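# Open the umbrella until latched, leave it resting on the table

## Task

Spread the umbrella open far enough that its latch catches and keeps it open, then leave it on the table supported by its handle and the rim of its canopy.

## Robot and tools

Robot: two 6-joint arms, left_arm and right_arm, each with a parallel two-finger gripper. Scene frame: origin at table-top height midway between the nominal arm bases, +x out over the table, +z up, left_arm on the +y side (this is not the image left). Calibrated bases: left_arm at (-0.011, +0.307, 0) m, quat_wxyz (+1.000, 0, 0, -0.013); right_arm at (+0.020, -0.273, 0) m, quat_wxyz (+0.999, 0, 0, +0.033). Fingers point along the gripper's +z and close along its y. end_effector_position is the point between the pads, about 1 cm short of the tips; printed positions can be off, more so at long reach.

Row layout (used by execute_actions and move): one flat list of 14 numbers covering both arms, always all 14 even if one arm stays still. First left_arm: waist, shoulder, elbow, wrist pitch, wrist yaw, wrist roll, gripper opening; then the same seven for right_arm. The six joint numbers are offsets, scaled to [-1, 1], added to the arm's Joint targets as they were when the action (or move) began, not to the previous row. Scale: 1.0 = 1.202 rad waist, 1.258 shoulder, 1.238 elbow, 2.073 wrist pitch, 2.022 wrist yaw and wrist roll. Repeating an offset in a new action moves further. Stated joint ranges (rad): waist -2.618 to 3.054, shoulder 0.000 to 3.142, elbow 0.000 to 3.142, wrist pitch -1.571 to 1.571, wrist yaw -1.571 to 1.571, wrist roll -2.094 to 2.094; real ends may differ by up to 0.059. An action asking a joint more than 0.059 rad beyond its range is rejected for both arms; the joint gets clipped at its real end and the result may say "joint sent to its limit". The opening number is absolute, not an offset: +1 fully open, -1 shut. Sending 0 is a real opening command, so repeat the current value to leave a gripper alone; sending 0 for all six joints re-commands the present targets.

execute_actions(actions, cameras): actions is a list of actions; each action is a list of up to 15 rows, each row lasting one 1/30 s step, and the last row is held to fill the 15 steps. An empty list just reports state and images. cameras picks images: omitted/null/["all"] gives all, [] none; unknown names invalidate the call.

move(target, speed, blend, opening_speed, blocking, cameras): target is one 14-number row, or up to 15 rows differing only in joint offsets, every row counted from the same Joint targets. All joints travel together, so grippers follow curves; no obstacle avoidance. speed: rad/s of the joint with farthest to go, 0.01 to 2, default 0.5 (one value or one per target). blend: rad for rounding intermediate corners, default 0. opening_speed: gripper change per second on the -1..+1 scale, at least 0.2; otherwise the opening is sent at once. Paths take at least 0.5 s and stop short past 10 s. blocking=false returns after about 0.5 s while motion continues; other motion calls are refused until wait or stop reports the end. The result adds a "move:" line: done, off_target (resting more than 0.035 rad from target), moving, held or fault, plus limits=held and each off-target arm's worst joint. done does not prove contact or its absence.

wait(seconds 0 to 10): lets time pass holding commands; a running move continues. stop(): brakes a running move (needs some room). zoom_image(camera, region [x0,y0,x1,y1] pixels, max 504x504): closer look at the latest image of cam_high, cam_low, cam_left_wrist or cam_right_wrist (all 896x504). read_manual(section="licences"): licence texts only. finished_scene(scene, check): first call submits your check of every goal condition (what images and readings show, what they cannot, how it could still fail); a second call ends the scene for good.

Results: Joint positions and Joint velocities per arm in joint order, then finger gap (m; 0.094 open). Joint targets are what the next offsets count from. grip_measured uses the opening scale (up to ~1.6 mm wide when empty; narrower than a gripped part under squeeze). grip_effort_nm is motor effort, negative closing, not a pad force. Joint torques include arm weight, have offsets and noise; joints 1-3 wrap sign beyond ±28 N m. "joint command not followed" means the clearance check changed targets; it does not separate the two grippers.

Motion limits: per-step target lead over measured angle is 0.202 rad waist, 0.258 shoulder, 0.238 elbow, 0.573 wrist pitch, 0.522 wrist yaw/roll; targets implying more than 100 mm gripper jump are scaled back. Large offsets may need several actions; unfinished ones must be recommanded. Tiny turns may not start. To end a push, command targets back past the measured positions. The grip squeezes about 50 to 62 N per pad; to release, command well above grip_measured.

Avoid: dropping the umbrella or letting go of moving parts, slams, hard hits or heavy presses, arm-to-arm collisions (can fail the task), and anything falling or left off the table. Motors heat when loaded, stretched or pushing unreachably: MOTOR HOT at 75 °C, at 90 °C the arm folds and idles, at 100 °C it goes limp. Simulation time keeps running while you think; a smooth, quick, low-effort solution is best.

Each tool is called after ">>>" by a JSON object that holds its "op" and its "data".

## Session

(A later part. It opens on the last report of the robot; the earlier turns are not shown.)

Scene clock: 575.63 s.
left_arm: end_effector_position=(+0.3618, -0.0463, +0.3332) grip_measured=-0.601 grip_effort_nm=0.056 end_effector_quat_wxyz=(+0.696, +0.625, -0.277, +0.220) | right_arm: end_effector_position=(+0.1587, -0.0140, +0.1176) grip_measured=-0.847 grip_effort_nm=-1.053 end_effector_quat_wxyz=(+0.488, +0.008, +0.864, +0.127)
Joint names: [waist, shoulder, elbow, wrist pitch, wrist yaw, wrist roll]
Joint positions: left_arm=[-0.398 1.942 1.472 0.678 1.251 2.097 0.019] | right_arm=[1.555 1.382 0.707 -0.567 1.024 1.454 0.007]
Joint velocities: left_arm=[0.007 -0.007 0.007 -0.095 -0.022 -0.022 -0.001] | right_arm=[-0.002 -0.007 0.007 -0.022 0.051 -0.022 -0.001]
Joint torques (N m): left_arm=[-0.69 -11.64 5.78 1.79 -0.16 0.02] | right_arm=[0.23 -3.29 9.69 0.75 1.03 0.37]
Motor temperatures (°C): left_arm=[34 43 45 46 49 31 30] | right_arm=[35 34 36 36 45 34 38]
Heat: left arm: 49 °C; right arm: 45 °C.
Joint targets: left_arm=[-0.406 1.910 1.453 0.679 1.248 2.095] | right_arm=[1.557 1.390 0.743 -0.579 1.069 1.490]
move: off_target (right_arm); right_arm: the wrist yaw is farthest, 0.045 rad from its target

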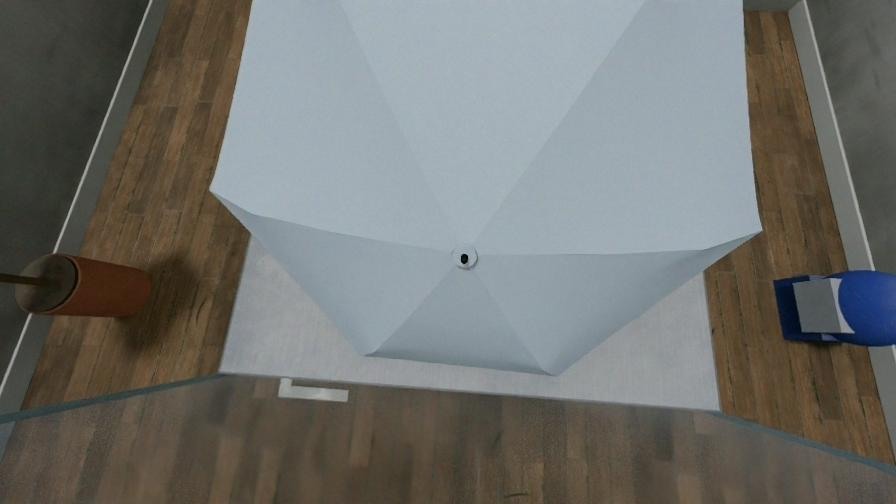

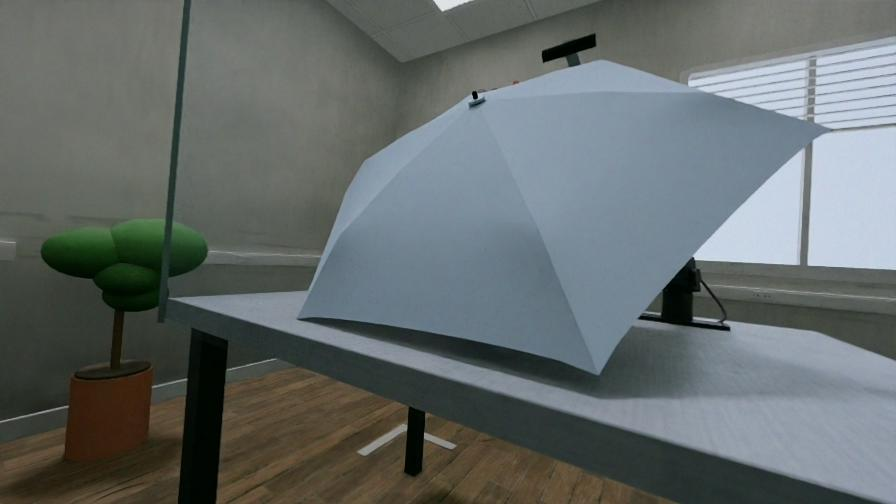

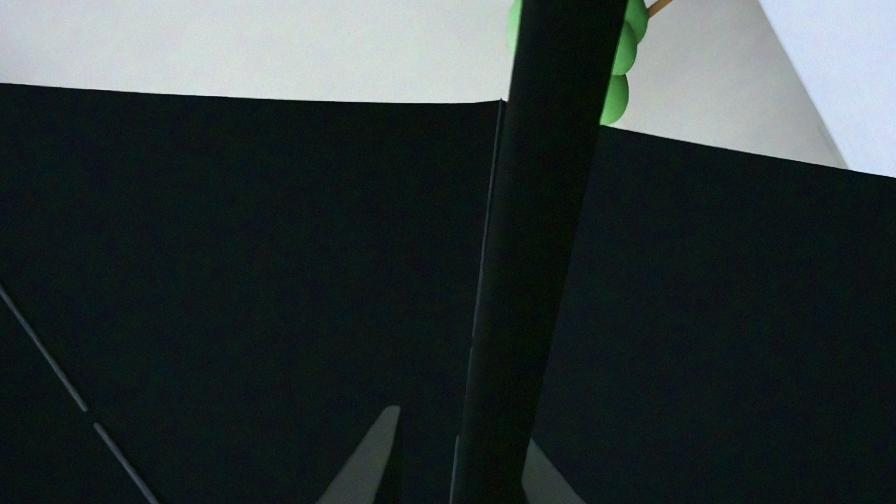

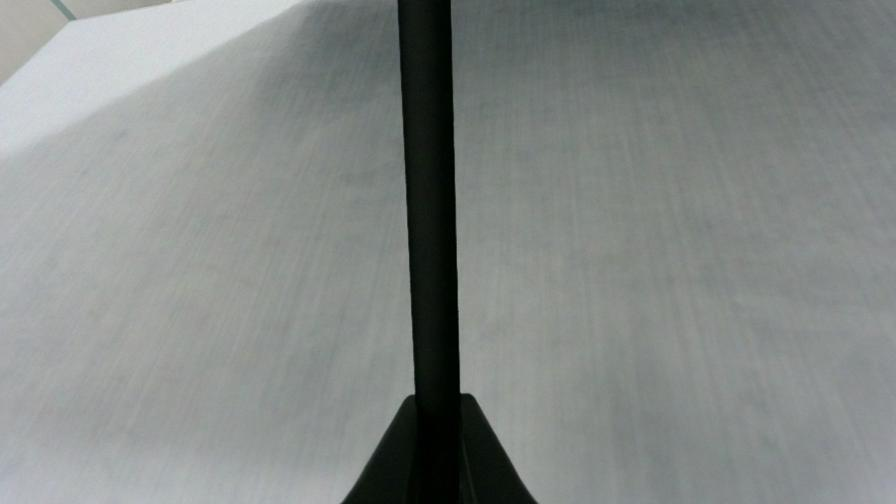

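>>> {"op": "move", "data": {"target": [-0.0117, -0.0264, -0.0847, 0.0302, -0.0069, 0, -0.60, 0.0467, 0.1326, 0.0988, -0.1243, 0.0032, 0.1312, -1], "speed": 0.2}}

>>> {"op": "zoom_image", "data": {"camera": "cam_low", "region": [260, 240, 700, 440]}}

Scene clock: 597.83 s.
left_arm: end_effector_position=(+0.3466, -0.0463, +0.3205) grip_measured=-0.601 grip_effort_nm=0.056 end_effector_quat_wxyz=(+0.697, +0.624, -0.277, +0.219) | right_arm: end_effector_position=(+0.1457, -0.0135, +0.1069) grip_measured=-0.847 grip_effort_nm=-1.067 end_effector_quat_wxyz=(+0.489, +0.029, +0.868, +0.082)
Joint names: [waist, shoulder, elbow, wrist pitch, wrist yaw, wrist roll]
Joint positions: left_arm=[-0.413 1.906 1.368 0.745 1.239 2.097 0.019] | right_arm=[1.611 1.546 0.833 -0.815 1.036 1.719 0.007]
Joint velocities: left_arm=[-0.002 -0.002 -0.012 0.051 0.051 0.022 0] | right_arm=[0.007 -0.002 0.012 -0.007 -0.007 0.007 0]
Joint torques (N m): left_arm=[-0.59 -11.1 5.6 1.76 -0.16 0.03] | right_arm=[0.18 -4 8.91 0.25 0.99 0.34]
Motor temperatures (°C): left_arm=[34 44 45 46 47 31 30] | right_arm=[35 34 37 35 45 34 38]
Heat: left arm: 47 °C; right arm: 45 °C.
Joint targets: left_arm=[-0.420 1.877 1.348 0.742 1.234 2.095] | right_arm=[1.613 1.557 0.866 -0.836 1.076 1.755]
move: off_target (right_arm); right_arm: the wrist yaw is farthest, 0.039 rad from its target

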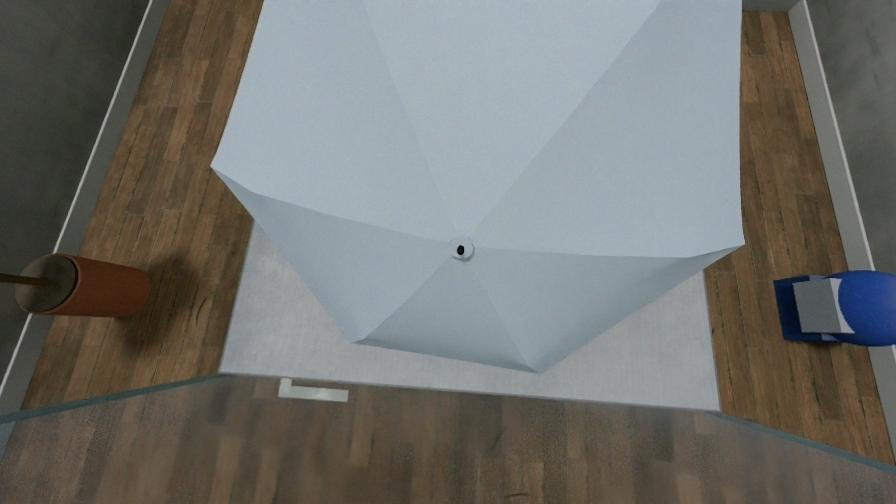

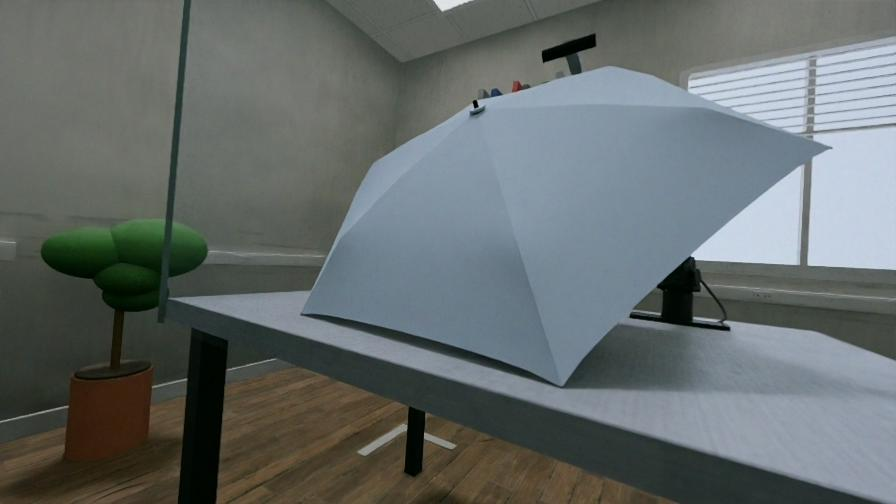

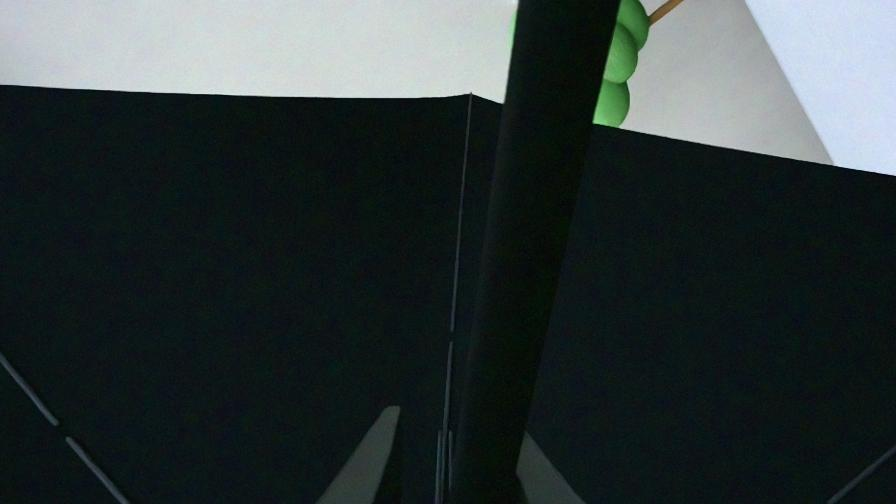

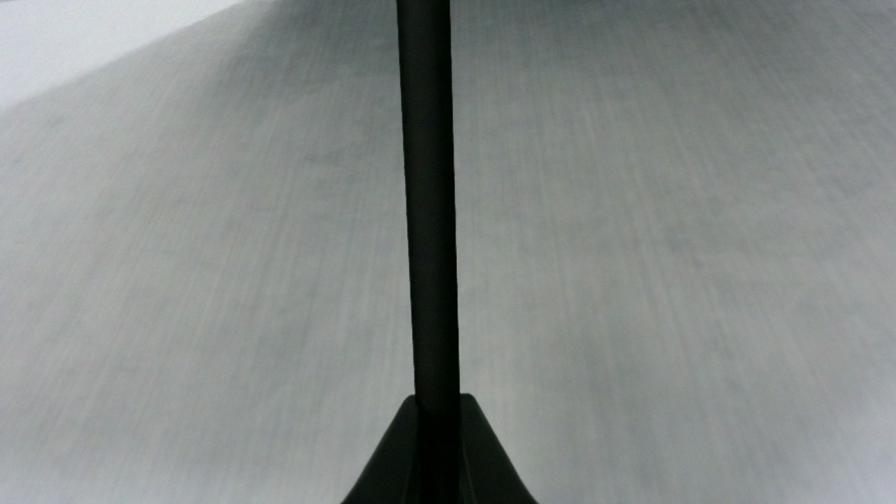

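Scaled by 1.145 from the camera's 896x504 image, which has a finer 1280x720 frame.

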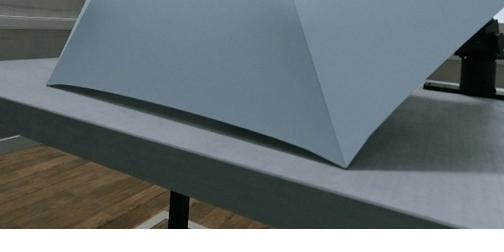

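>>> {"op": "move", "data": {"target": [-0.0114, -0.0197, -0.0756, 0.0293, -0.0066, 0, -0.60, 0.0351, 0.1145, 0.0774, -0.0895, -0.0129, 0.1001, -1], "speed": 0.2}}

>>> {"op": "zoom_image", "data": {"camera": "cam_low", "region": [260, 240, 700, 440]}}

Scene clock: 609.63 s.
left_arm: end_effector_position=(+0.3327, -0.0462, +0.3062) grip_measured=-0.601 grip_effort_nm=0.056 end_effector_quat_wxyz=(+0.698, +0.624, -0.277, +0.216) | right_arm: end_effector_position=(+0.1353, -0.0114, +0.0982) grip_measured=-0.847 grip_effort_nm=-1.062 end_effector_quat_wxyz=(+0.497, +0.049, +0.865, +0.051)
Joint names: [waist, shoulder, elbow, wrist pitch, wrist yaw, wrist roll]
Joint positions: left_arm=[-0.427 1.88 1.274 0.809 1.23 2.097 0.019] | right_arm=[1.653 1.687 0.932 -0.991 1.037 1.931 0.007]
Joint velocities: left_arm=[-0.002 0.002 0.012 -0.022 0.022 -0.037 -0.001] | right_arm=[-0.022 0.017 0.002 0.007 -0.066 -0.066 0]
Joint torques (N m): left_arm=[-0.62 -10.7 5.48 1.75 -0.2 0.02] | right_arm=[0.28 -4.56 8.2 -0.16 0.69 0.26]
Motor temperatures (°C): left_arm=[34 42 44 46 46 31 30] | right_arm=[35 34 37 35 44 34 38]
Heat: left arm: 46 °C; right arm: 44 °C.
Joint targets: left_arm=[-0.434 1.852 1.255 0.803 1.221 2.095] | right_arm=[1.655 1.701 0.962 -1.022 1.050 1.958]
move: done

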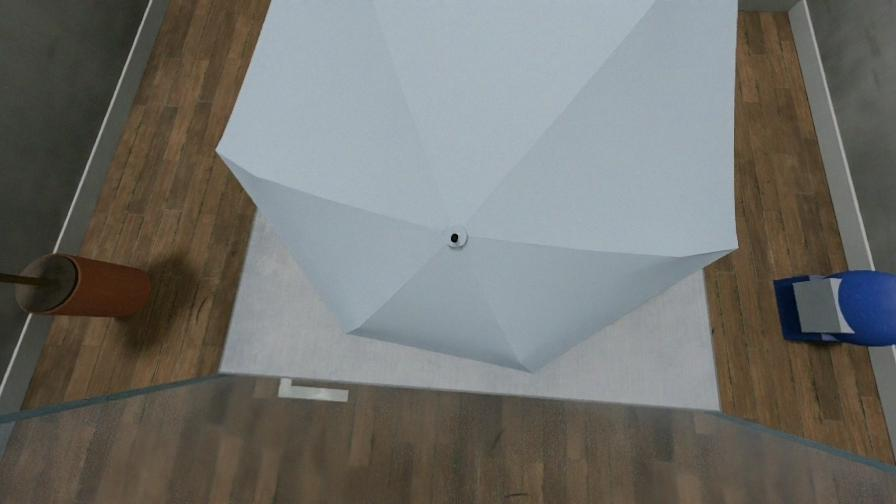

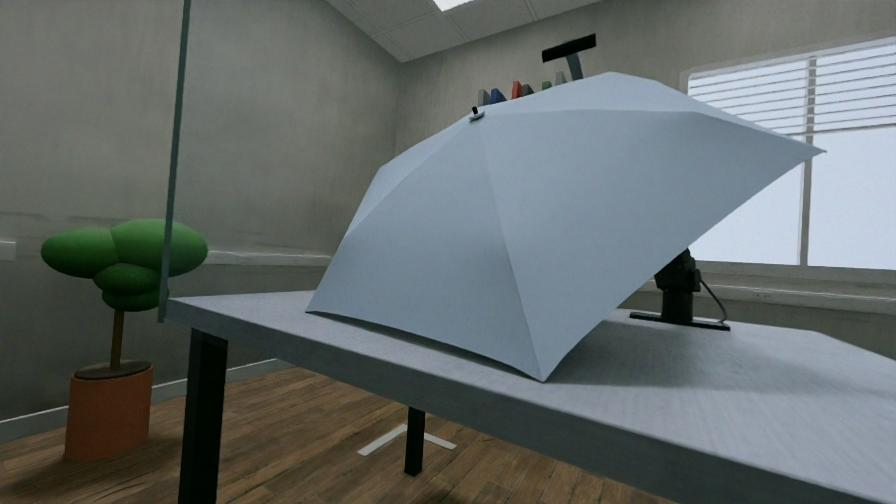

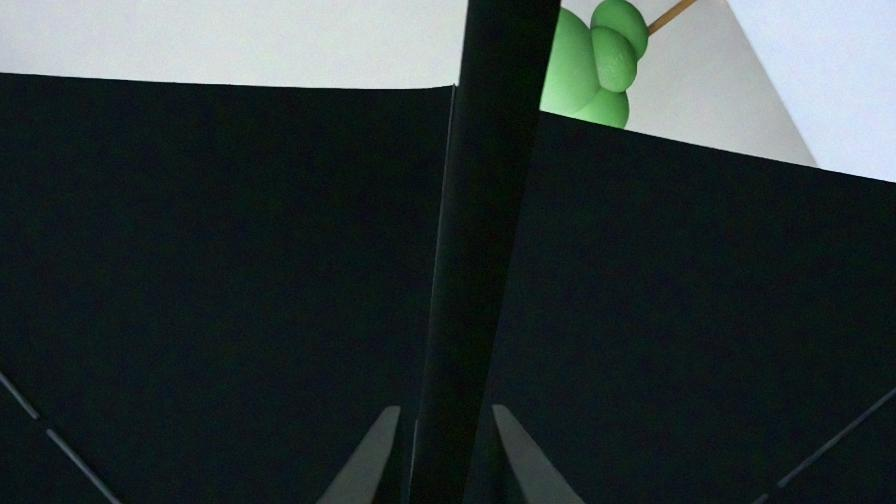

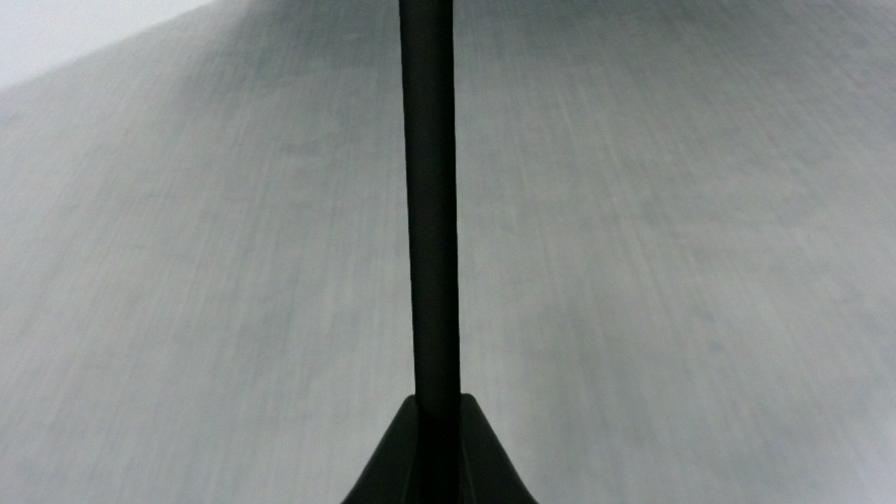

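Scaled by 1.145 from the camera's 896x504 image, which has a finer 1280x720 frame.

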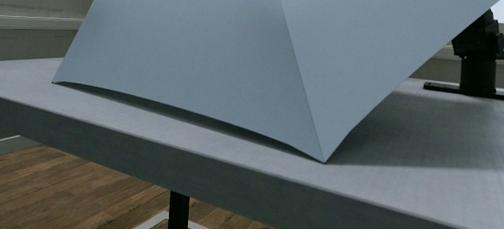

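>>> {"op": "move", "data": {"target": [0, 0.0101, -0.017, 0.0163, 0, 0, -0.60, 0, 0.0256, -0.0258, 0.031, 0, 0, -1], "speed": 0.1}}

>>> {"op": "zoom_image", "data": {"camera": "cam_low", "region": [260, 240, 700, 440]}}

Scene clock: 618.57 s.
left_arm: end_effector_position=(+0.3307, -0.0452, +0.3028) grip_measured=-0.601 grip_effort_nm=0.051 end_effector_quat_wxyz=(+0.698, +0.621, -0.280, +0.220) | right_arm: end_effector_position=(+0.1349, -0.0087, +0.0905) grip_measured=-0.847 grip_effort_nm=-1.057 end_effector_quat_wxyz=(+0.498, +0.049, +0.865, +0.048)
Joint names: [waist, shoulder, elbow, wrist pitch, wrist yaw, wrist roll]
Joint positions: left_arm=[-0.427 1.88 1.253 0.842 1.229 2.097 0.019] | right_arm=[1.653 1.719 0.932 -0.969 1.037 1.937 0.007]
Joint velocities: left_arm=[-0.002 0.007 0.012 -0.007 0.022 -0.022 0.001] | right_arm=[-0.007 0.002 -0.012 -0.051 -0.037 -0.007 -0.001]
Joint torques (N m): left_arm=[-0.61 -9.66 5.42 1.73 -0.2 0.02] | right_arm=[0.27 -4.78 5.24 0.21 0.68 0.22]
Motor temperatures (°C): left_arm=[34 43 44 46 45 31 30] | right_arm=[35 34 37 35 43 34 38]
Heat: left arm: 46 °C; right arm: 43 °C.
Joint targets: left_arm=[-0.434 1.865 1.233 0.837 1.221 2.095] | right_arm=[1.655 1.733 0.930 -0.958 1.050 1.957]
move: done

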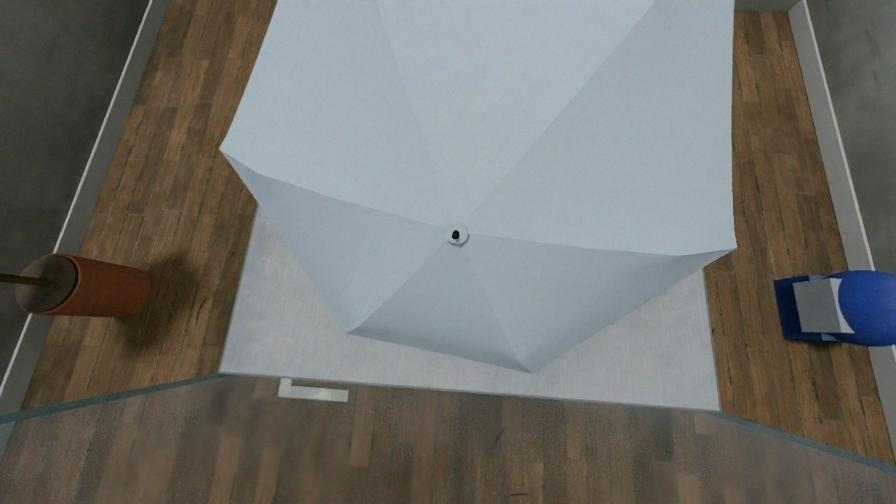

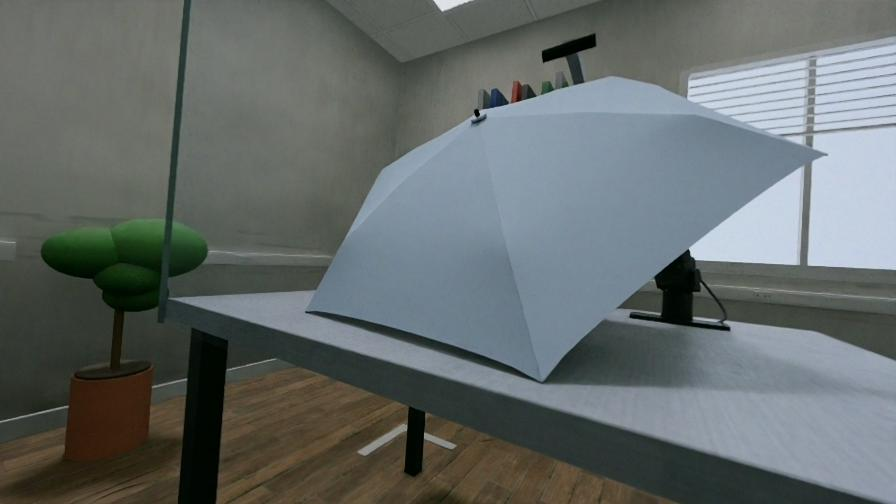

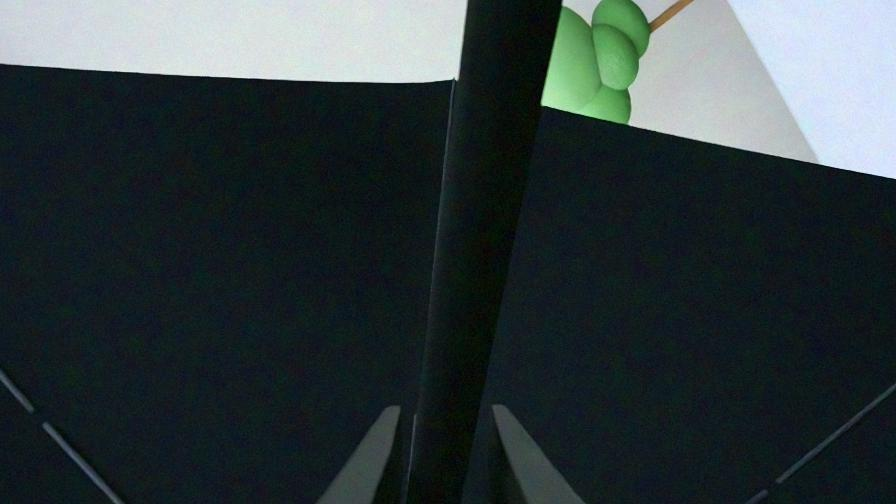

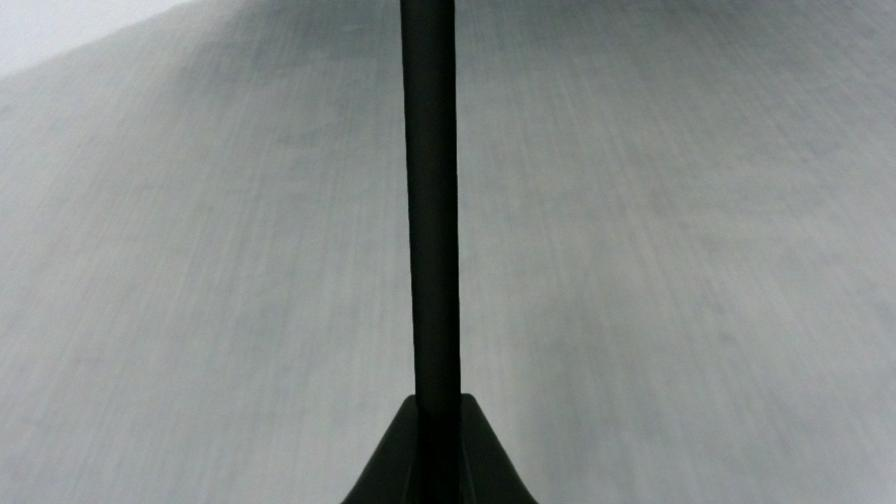

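Scaled by 1.145 from the camera's 896x504 image, which has a finer 1280x720 frame.

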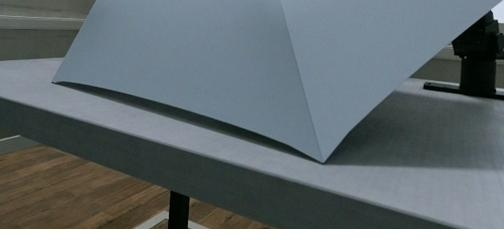

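>>> {"op": "move", "data": {"target": [0, 0, 0, 0, 0, 0, 0.0, 0, 0, 0, 0, 0, 0, -1], "opening_speed": 0.6, "cameras": ["cam_left_wrist"]}}

>>> {"op": "move", "data": {"target": [[0.0715, -0.0149, -0.0454, 0.0511, 0.041, -0.0356, 0.0, 0, 0, 0, 0, 0, 0, -1], [0.1445, -0.0099, -0.0799, 0.1409, 0.0818, -0.1048, 0.0, 0, 0, 0, 0, 0, 0, -1]], "speed": 0.2, "blend": 0.03, "cameras": ["cam_left_wrist", "cam_low", "cam_high"]}}

Scene clock: 638.53 s.
left_arm: end_effector_position=(+0.3307, -0.0452, +0.3030) grip_measured=-0.001 grip_effort_nm=0.061 end_effector_quat_wxyz=(+0.698, +0.621, -0.280, +0.221) | right_arm: end_effector_position=(+0.1349, -0.0086, +0.0905) grip_measured=-0.847 grip_effort_nm=-1.057 end_effector_quat_wxyz=(+0.497, +0.049, +0.865, +0.048)
Joint names: [waist, shoulder, elbow, wrist pitch, wrist yaw, wrist roll]
Joint positions: left_arm=[-0.427 1.88 1.253 0.843 1.229 2.097 0.047] | right_arm=[1.653 1.719 0.932 -0.969 1.037 1.937 0.007]
Joint velocities: left_arm=[0.007 -0.007 0.007 0.037 0.022 -0.007 -0.001] | right_arm=[-0.002 0.012 -0.012 -0.007 -0.037 -0.007 0]
Joint torques (N m): left_arm=[-0.59 -9.65 5.41 1.72 -0.2 0.02] | right_arm=[0.25 -4.75 5.26 0.2 0.67 0.2]
Motor temperatures (°C): left_arm=[34 43 44 46 44 31 30] | right_arm=[35 35 36 34 42 34 38]
Heat: left arm: 46 °C; right arm: 42 °C.
Joint targets: left_arm=[-0.434 1.865 1.233 0.837 1.221 2.095] | right_arm=[1.655 1.733 0.930 -0.958 1.050 1.957]
move: done
Images, in order (width x height): cam_left_wrist 896x504.

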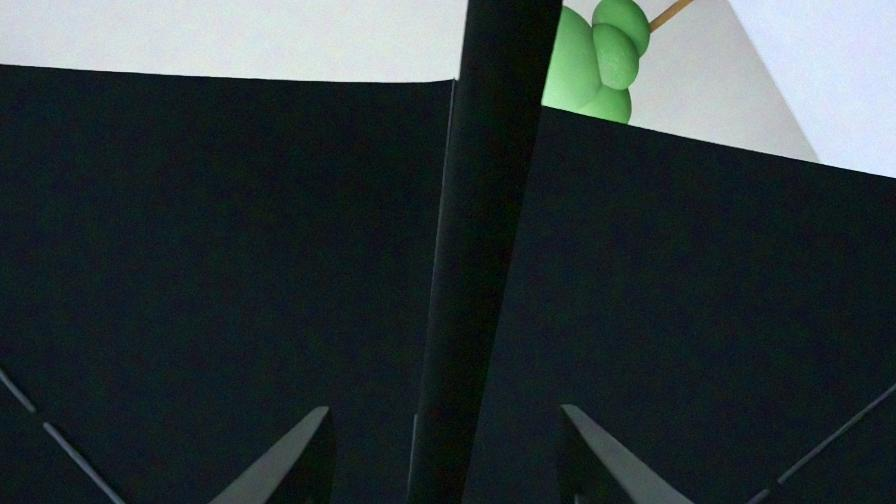

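Scene clock: 640.60 s.
left_arm: end_effector_position=(+0.3379, +0.0196, +0.2956) grip_measured=-0.001 grip_effort_nm=0.061 end_effector_quat_wxyz=(+0.699, +0.620, -0.282, +0.219) | right_arm: end_effector_position=(+0.1349, -0.0086, +0.0905) grip_measured=-0.847 grip_effort_nm=-1.057 end_effector_quat_wxyz=(+0.497, +0.049, +0.865, +0.048)
Joint names: [waist, shoulder, elbow, wrist pitch, wrist yaw, wrist roll]
Joint positions: left_arm=[-0.266 1.873 1.154 1.132 1.387 1.895 0.047] | right_arm=[1.653 1.719 0.932 -0.969 1.037 1.937 0.007]
Joint velocities: left_arm=[-0.017 -0.017 -0.012 -0.081 -0.007 -0.051 0] | right_arm=[-0.002 -0.022 -0.022 0.007 -0.022 -0.007 0.001]
Joint torques (N m): left_arm=[0.55 -9.66 5.01 1.48 -0.24 -0.09] | right_arm=[0.25 -4.72 5.22 0.2 0.68 0.21]
Motor temperatures (°C): left_arm=[34 43 44 46 44 31 30] | right_arm=[35 35 36 34 42 34 38]
Heat: left arm: 46 °C; right arm: 42 °C.
Joint targets: left_arm=[-0.260 1.853 1.135 1.129 1.386 1.883] | right_arm=[1.655 1.733 0.930 -0.958 1.050 1.957]
move: done
Images, in order (width x height): cam_high 896x504, cam_low 896x504, cam_left_wrist 896x504.

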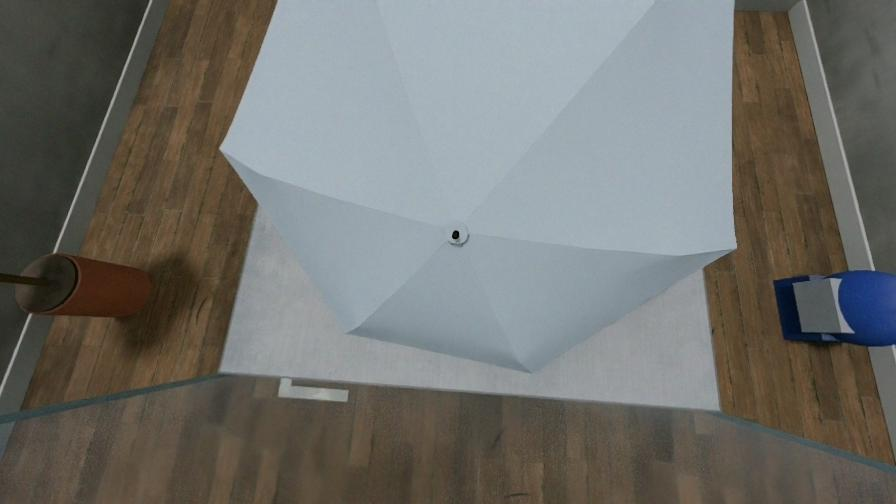

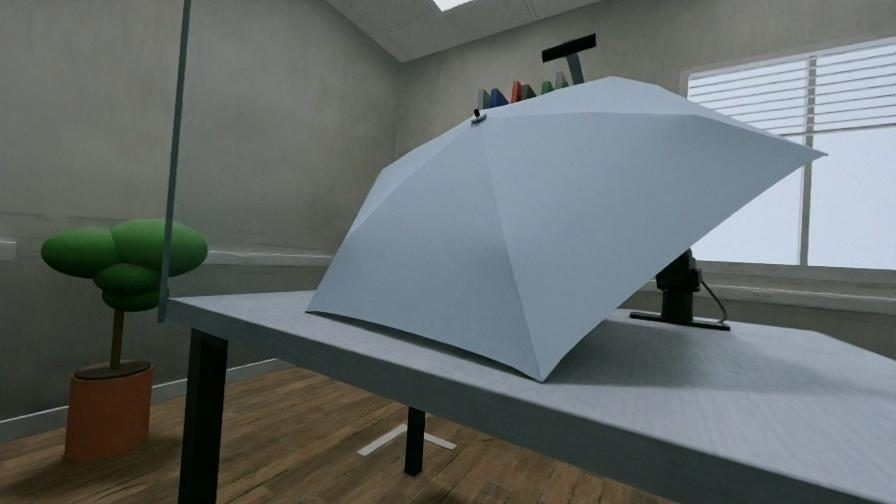

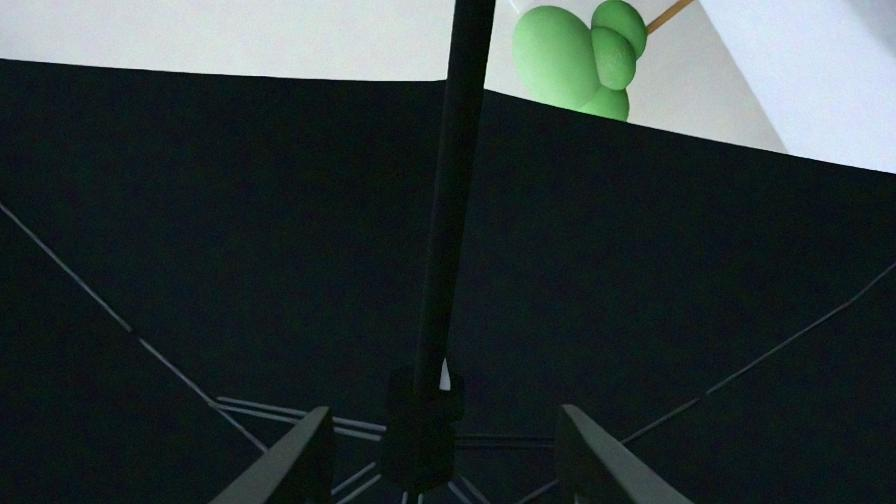

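>>> {"op": "zoom_image", "data": {"camera": "cam_left_wrist", "region": [330, 320, 560, 500]}}

Scaled by 2.191 from the camera's 896x504 image, which has a finer 1280x720 frame.

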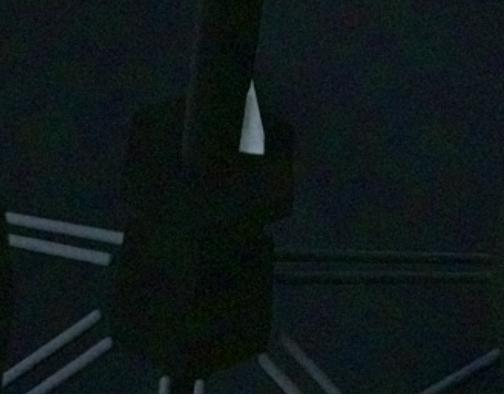

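>>> {"op": "move", "data": {"target": [0.1381, -0.3996, -0.3409, -0.0389, 0, 0, 0.0, 0, 0, 0, 0, 0, 0, -1], "speed": 0.35, "cameras": ["cam_left_wrist"]}}

Scene clock: 650.77 s.
left_arm: end_effector_position=(+0.2556, +0.0965, +0.3245) grip_measured=-0.001 grip_effort_nm=0.066 end_effector_quat_wxyz=(+0.677, +0.636, -0.241, +0.283) | right_arm: end_effector_position=(+0.1349, -0.0086, +0.0905) grip_measured=-0.847 grip_effort_nm=-1.067 end_effector_quat_wxyz=(+0.497, +0.049, +0.865, +0.048)
Joint names: [waist, shoulder, elbow, wrist pitch, wrist yaw, wrist roll]
Joint positions: left_arm=[-0.102 1.364 0.733 1.073 1.392 1.894 0.047] | right_arm=[1.653 1.719 0.932 -0.969 1.037 1.937 0.007]
Joint velocities: left_arm=[0.002 -0.002 -0.012 0.037 -0.037 0.066 0.001] | right_arm=[-0.022 -0.017 0.002 0.022 0.007 0.037 -0.001]
Joint torques (N m): left_arm=[0.66 -5.11 5.12 1.25 -0.31 -0.07] | right_arm=[0.27 -4.74 5.19 0.21 0.69 0.21]
Motor temperatures (°C): left_arm=[34 42 44 45 43 31 30] | right_arm=[35 35 36 34 42 34 38]
Heat: left arm: 45 °C; right arm: 42 °C.
Joint targets: left_arm=[-0.094 1.350 0.713 1.048 1.387 1.883] | right_arm=[1.655 1.733 0.930 -0.958 1.050 1.957]
move: done
Images, in order (width x height): cam_left_wrist 896x504.

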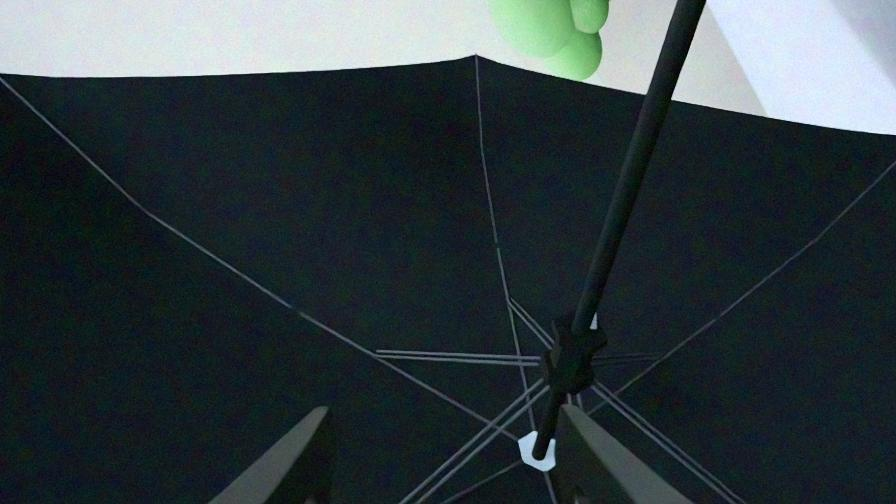

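>>> {"op": "move", "data": {"target": [0, 0, 0, 0, 0, 0, 0.0, 0.0114, 0.0367, -0.0317, 0.0413, 0, 0, -1], "speed": 0.1}}

Scene clock: 658.70 s.
left_arm: end_effector_position=(+0.2557, +0.0965, +0.3244) grip_measured=-0.001 grip_effort_nm=0.071 end_effector_quat_wxyz=(+0.677, +0.636, -0.241, +0.283) | right_arm: end_effector_position=(+0.1313, -0.0041, +0.0735) grip_measured=-0.847 grip_effort_nm=-1.062 end_effector_quat_wxyz=(+0.497, +0.046, +0.865, +0.055)
Joint names: [waist, shoulder, elbow, wrist pitch, wrist yaw, wrist roll]
Joint positions: left_arm=[-0.102 1.364 0.733 1.072 1.392 1.894 0.047] | right_arm=[1.665 1.764 0.906 -0.889 1.039 1.939 0.007]
Joint velocities: left_arm=[-0.007 -0.027 0.002 0.095 0.007 0.007 -0.001] | right_arm=[0.002 -0.012 -0.022 0.022 -0.051 -0.037 0.001]
Joint torques (N m): left_arm=[0.69 -5.14 5.14 1.24 -0.31 -0.07] | right_arm=[0.42 -4.89 3.93 0.28 0.66 0.2]
Motor temperatures (°C): left_arm=[34 40 44 45 43 31 30] | right_arm=[35 35 36 34 41 34 38]
Heat: left arm: 45 °C; right arm: 41 °C.
Joint targets: left_arm=[-0.094 1.350 0.713 1.048 1.387 1.883] | right_arm=[1.669 1.779 0.891 -0.872 1.050 1.957]
move: done

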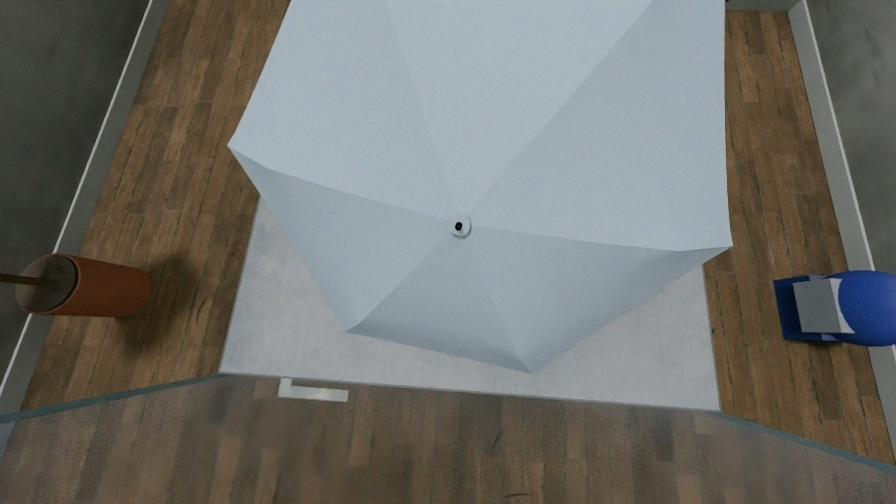

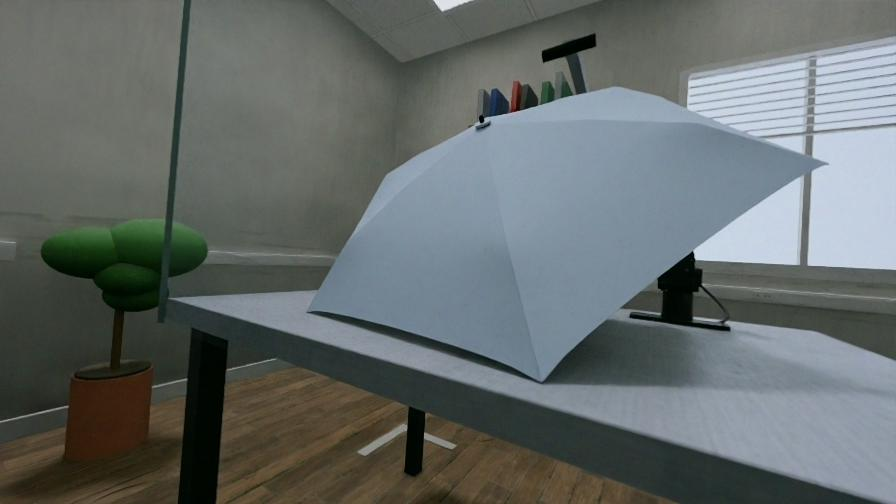

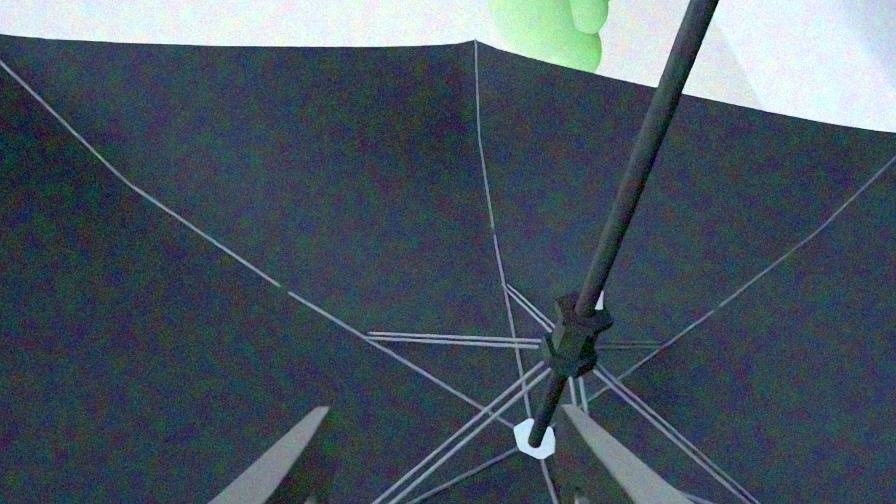

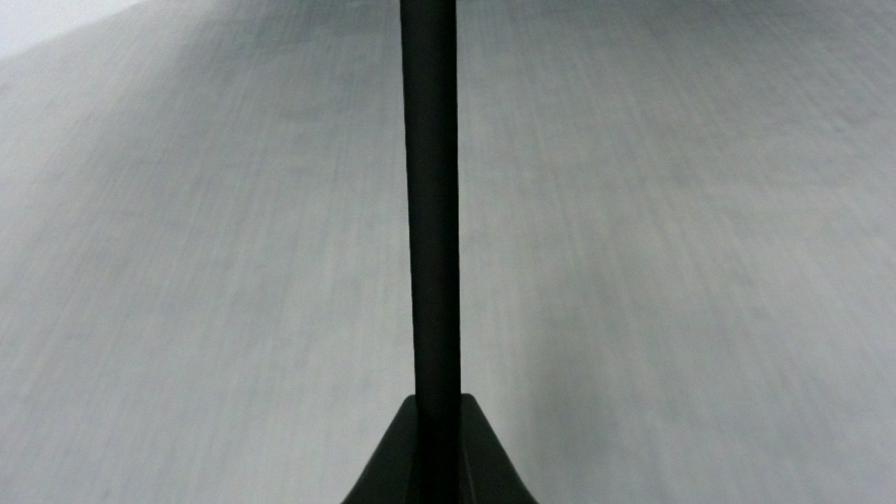

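>>> {"op": "move", "data": {"target": [0, 0, 0, 0, 0, 0, 0.0, 0.0074, 0.0239, -0.0206, 0.0268, 0, 0, -1], "speed": 0.08, "cameras": ["cam_low", "cam_left_wrist"]}}

Scene clock: 661.80 s.
left_arm: end_effector_position=(+0.2557, +0.0965, +0.3244) grip_measured=-0.001 grip_effort_nm=0.066 end_effector_quat_wxyz=(+0.677, +0.636, -0.241, +0.283) | right_arm: end_effector_position=(+0.1317, -0.0030, +0.0691) grip_measured=-0.847 grip_effort_nm=-1.057 end_effector_quat_wxyz=(+0.511, +0.040, +0.856, +0.062)
Joint names: [waist, shoulder, elbow, wrist pitch, wrist yaw, wrist roll]
Joint positions: left_arm=[-0.102 1.364 0.733 1.072 1.392 1.894 0.047] | right_arm=[1.675 1.785 0.885 -0.851 1.073 1.943 0.007]
Joint velocities: left_arm=[-0.017 -0.012 -0.002 -0.022 -0.066 -0.022 0] | right_arm=[-0.007 -0.002 0.002 -0.037 -0.022 -0.051 -0.001]
Joint torques (N m): left_arm=[0.69 -5.12 5.12 1.23 -0.31 -0.08] | right_arm=[0.27 -4.29 3.41 0.44 0.32 0.15]
Motor temperatures (°C): left_arm=[34 40 44 45 43 31 30] | right_arm=[35 35 35 34 41 34 38]
Heat: left arm: 45 °C; right arm: 41 °C.
Joint targets: left_arm=[-0.094 1.350 0.713 1.048 1.387 1.883] | right_arm=[1.678 1.809 0.865 -0.817 1.050 1.957]
move: done
Images, in order (width x height): cam_low 896x504, cam_left_wrist 896x504.

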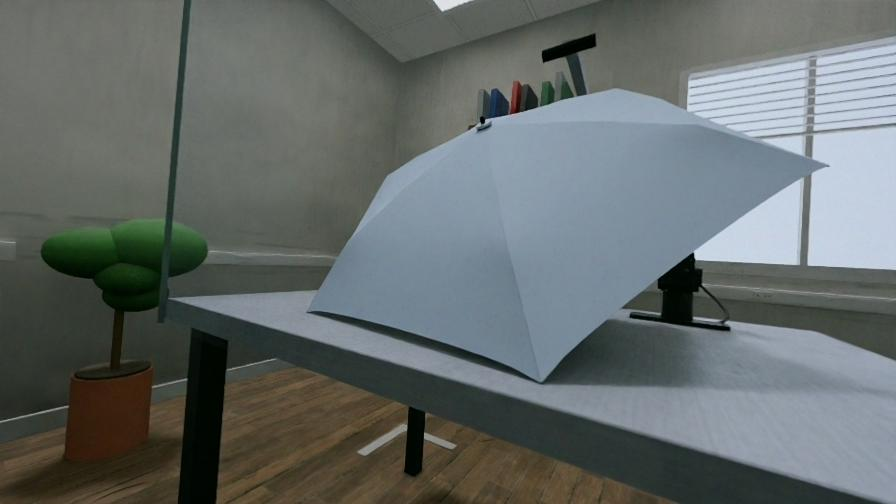

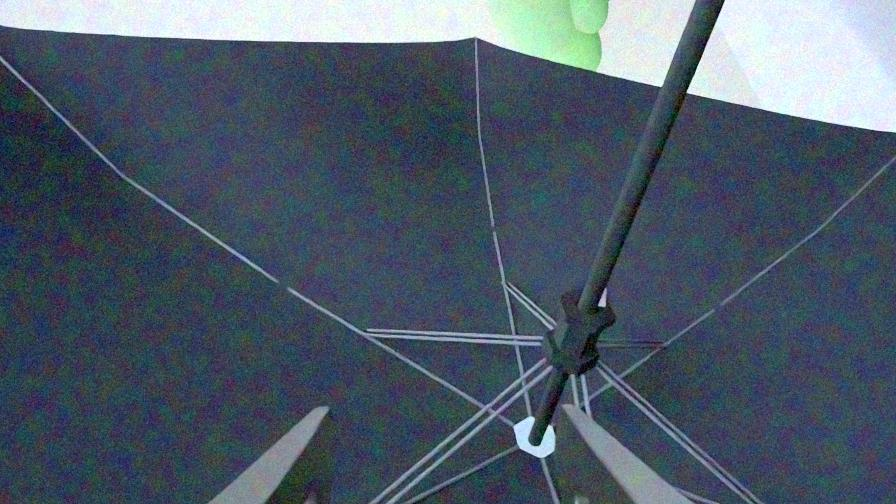

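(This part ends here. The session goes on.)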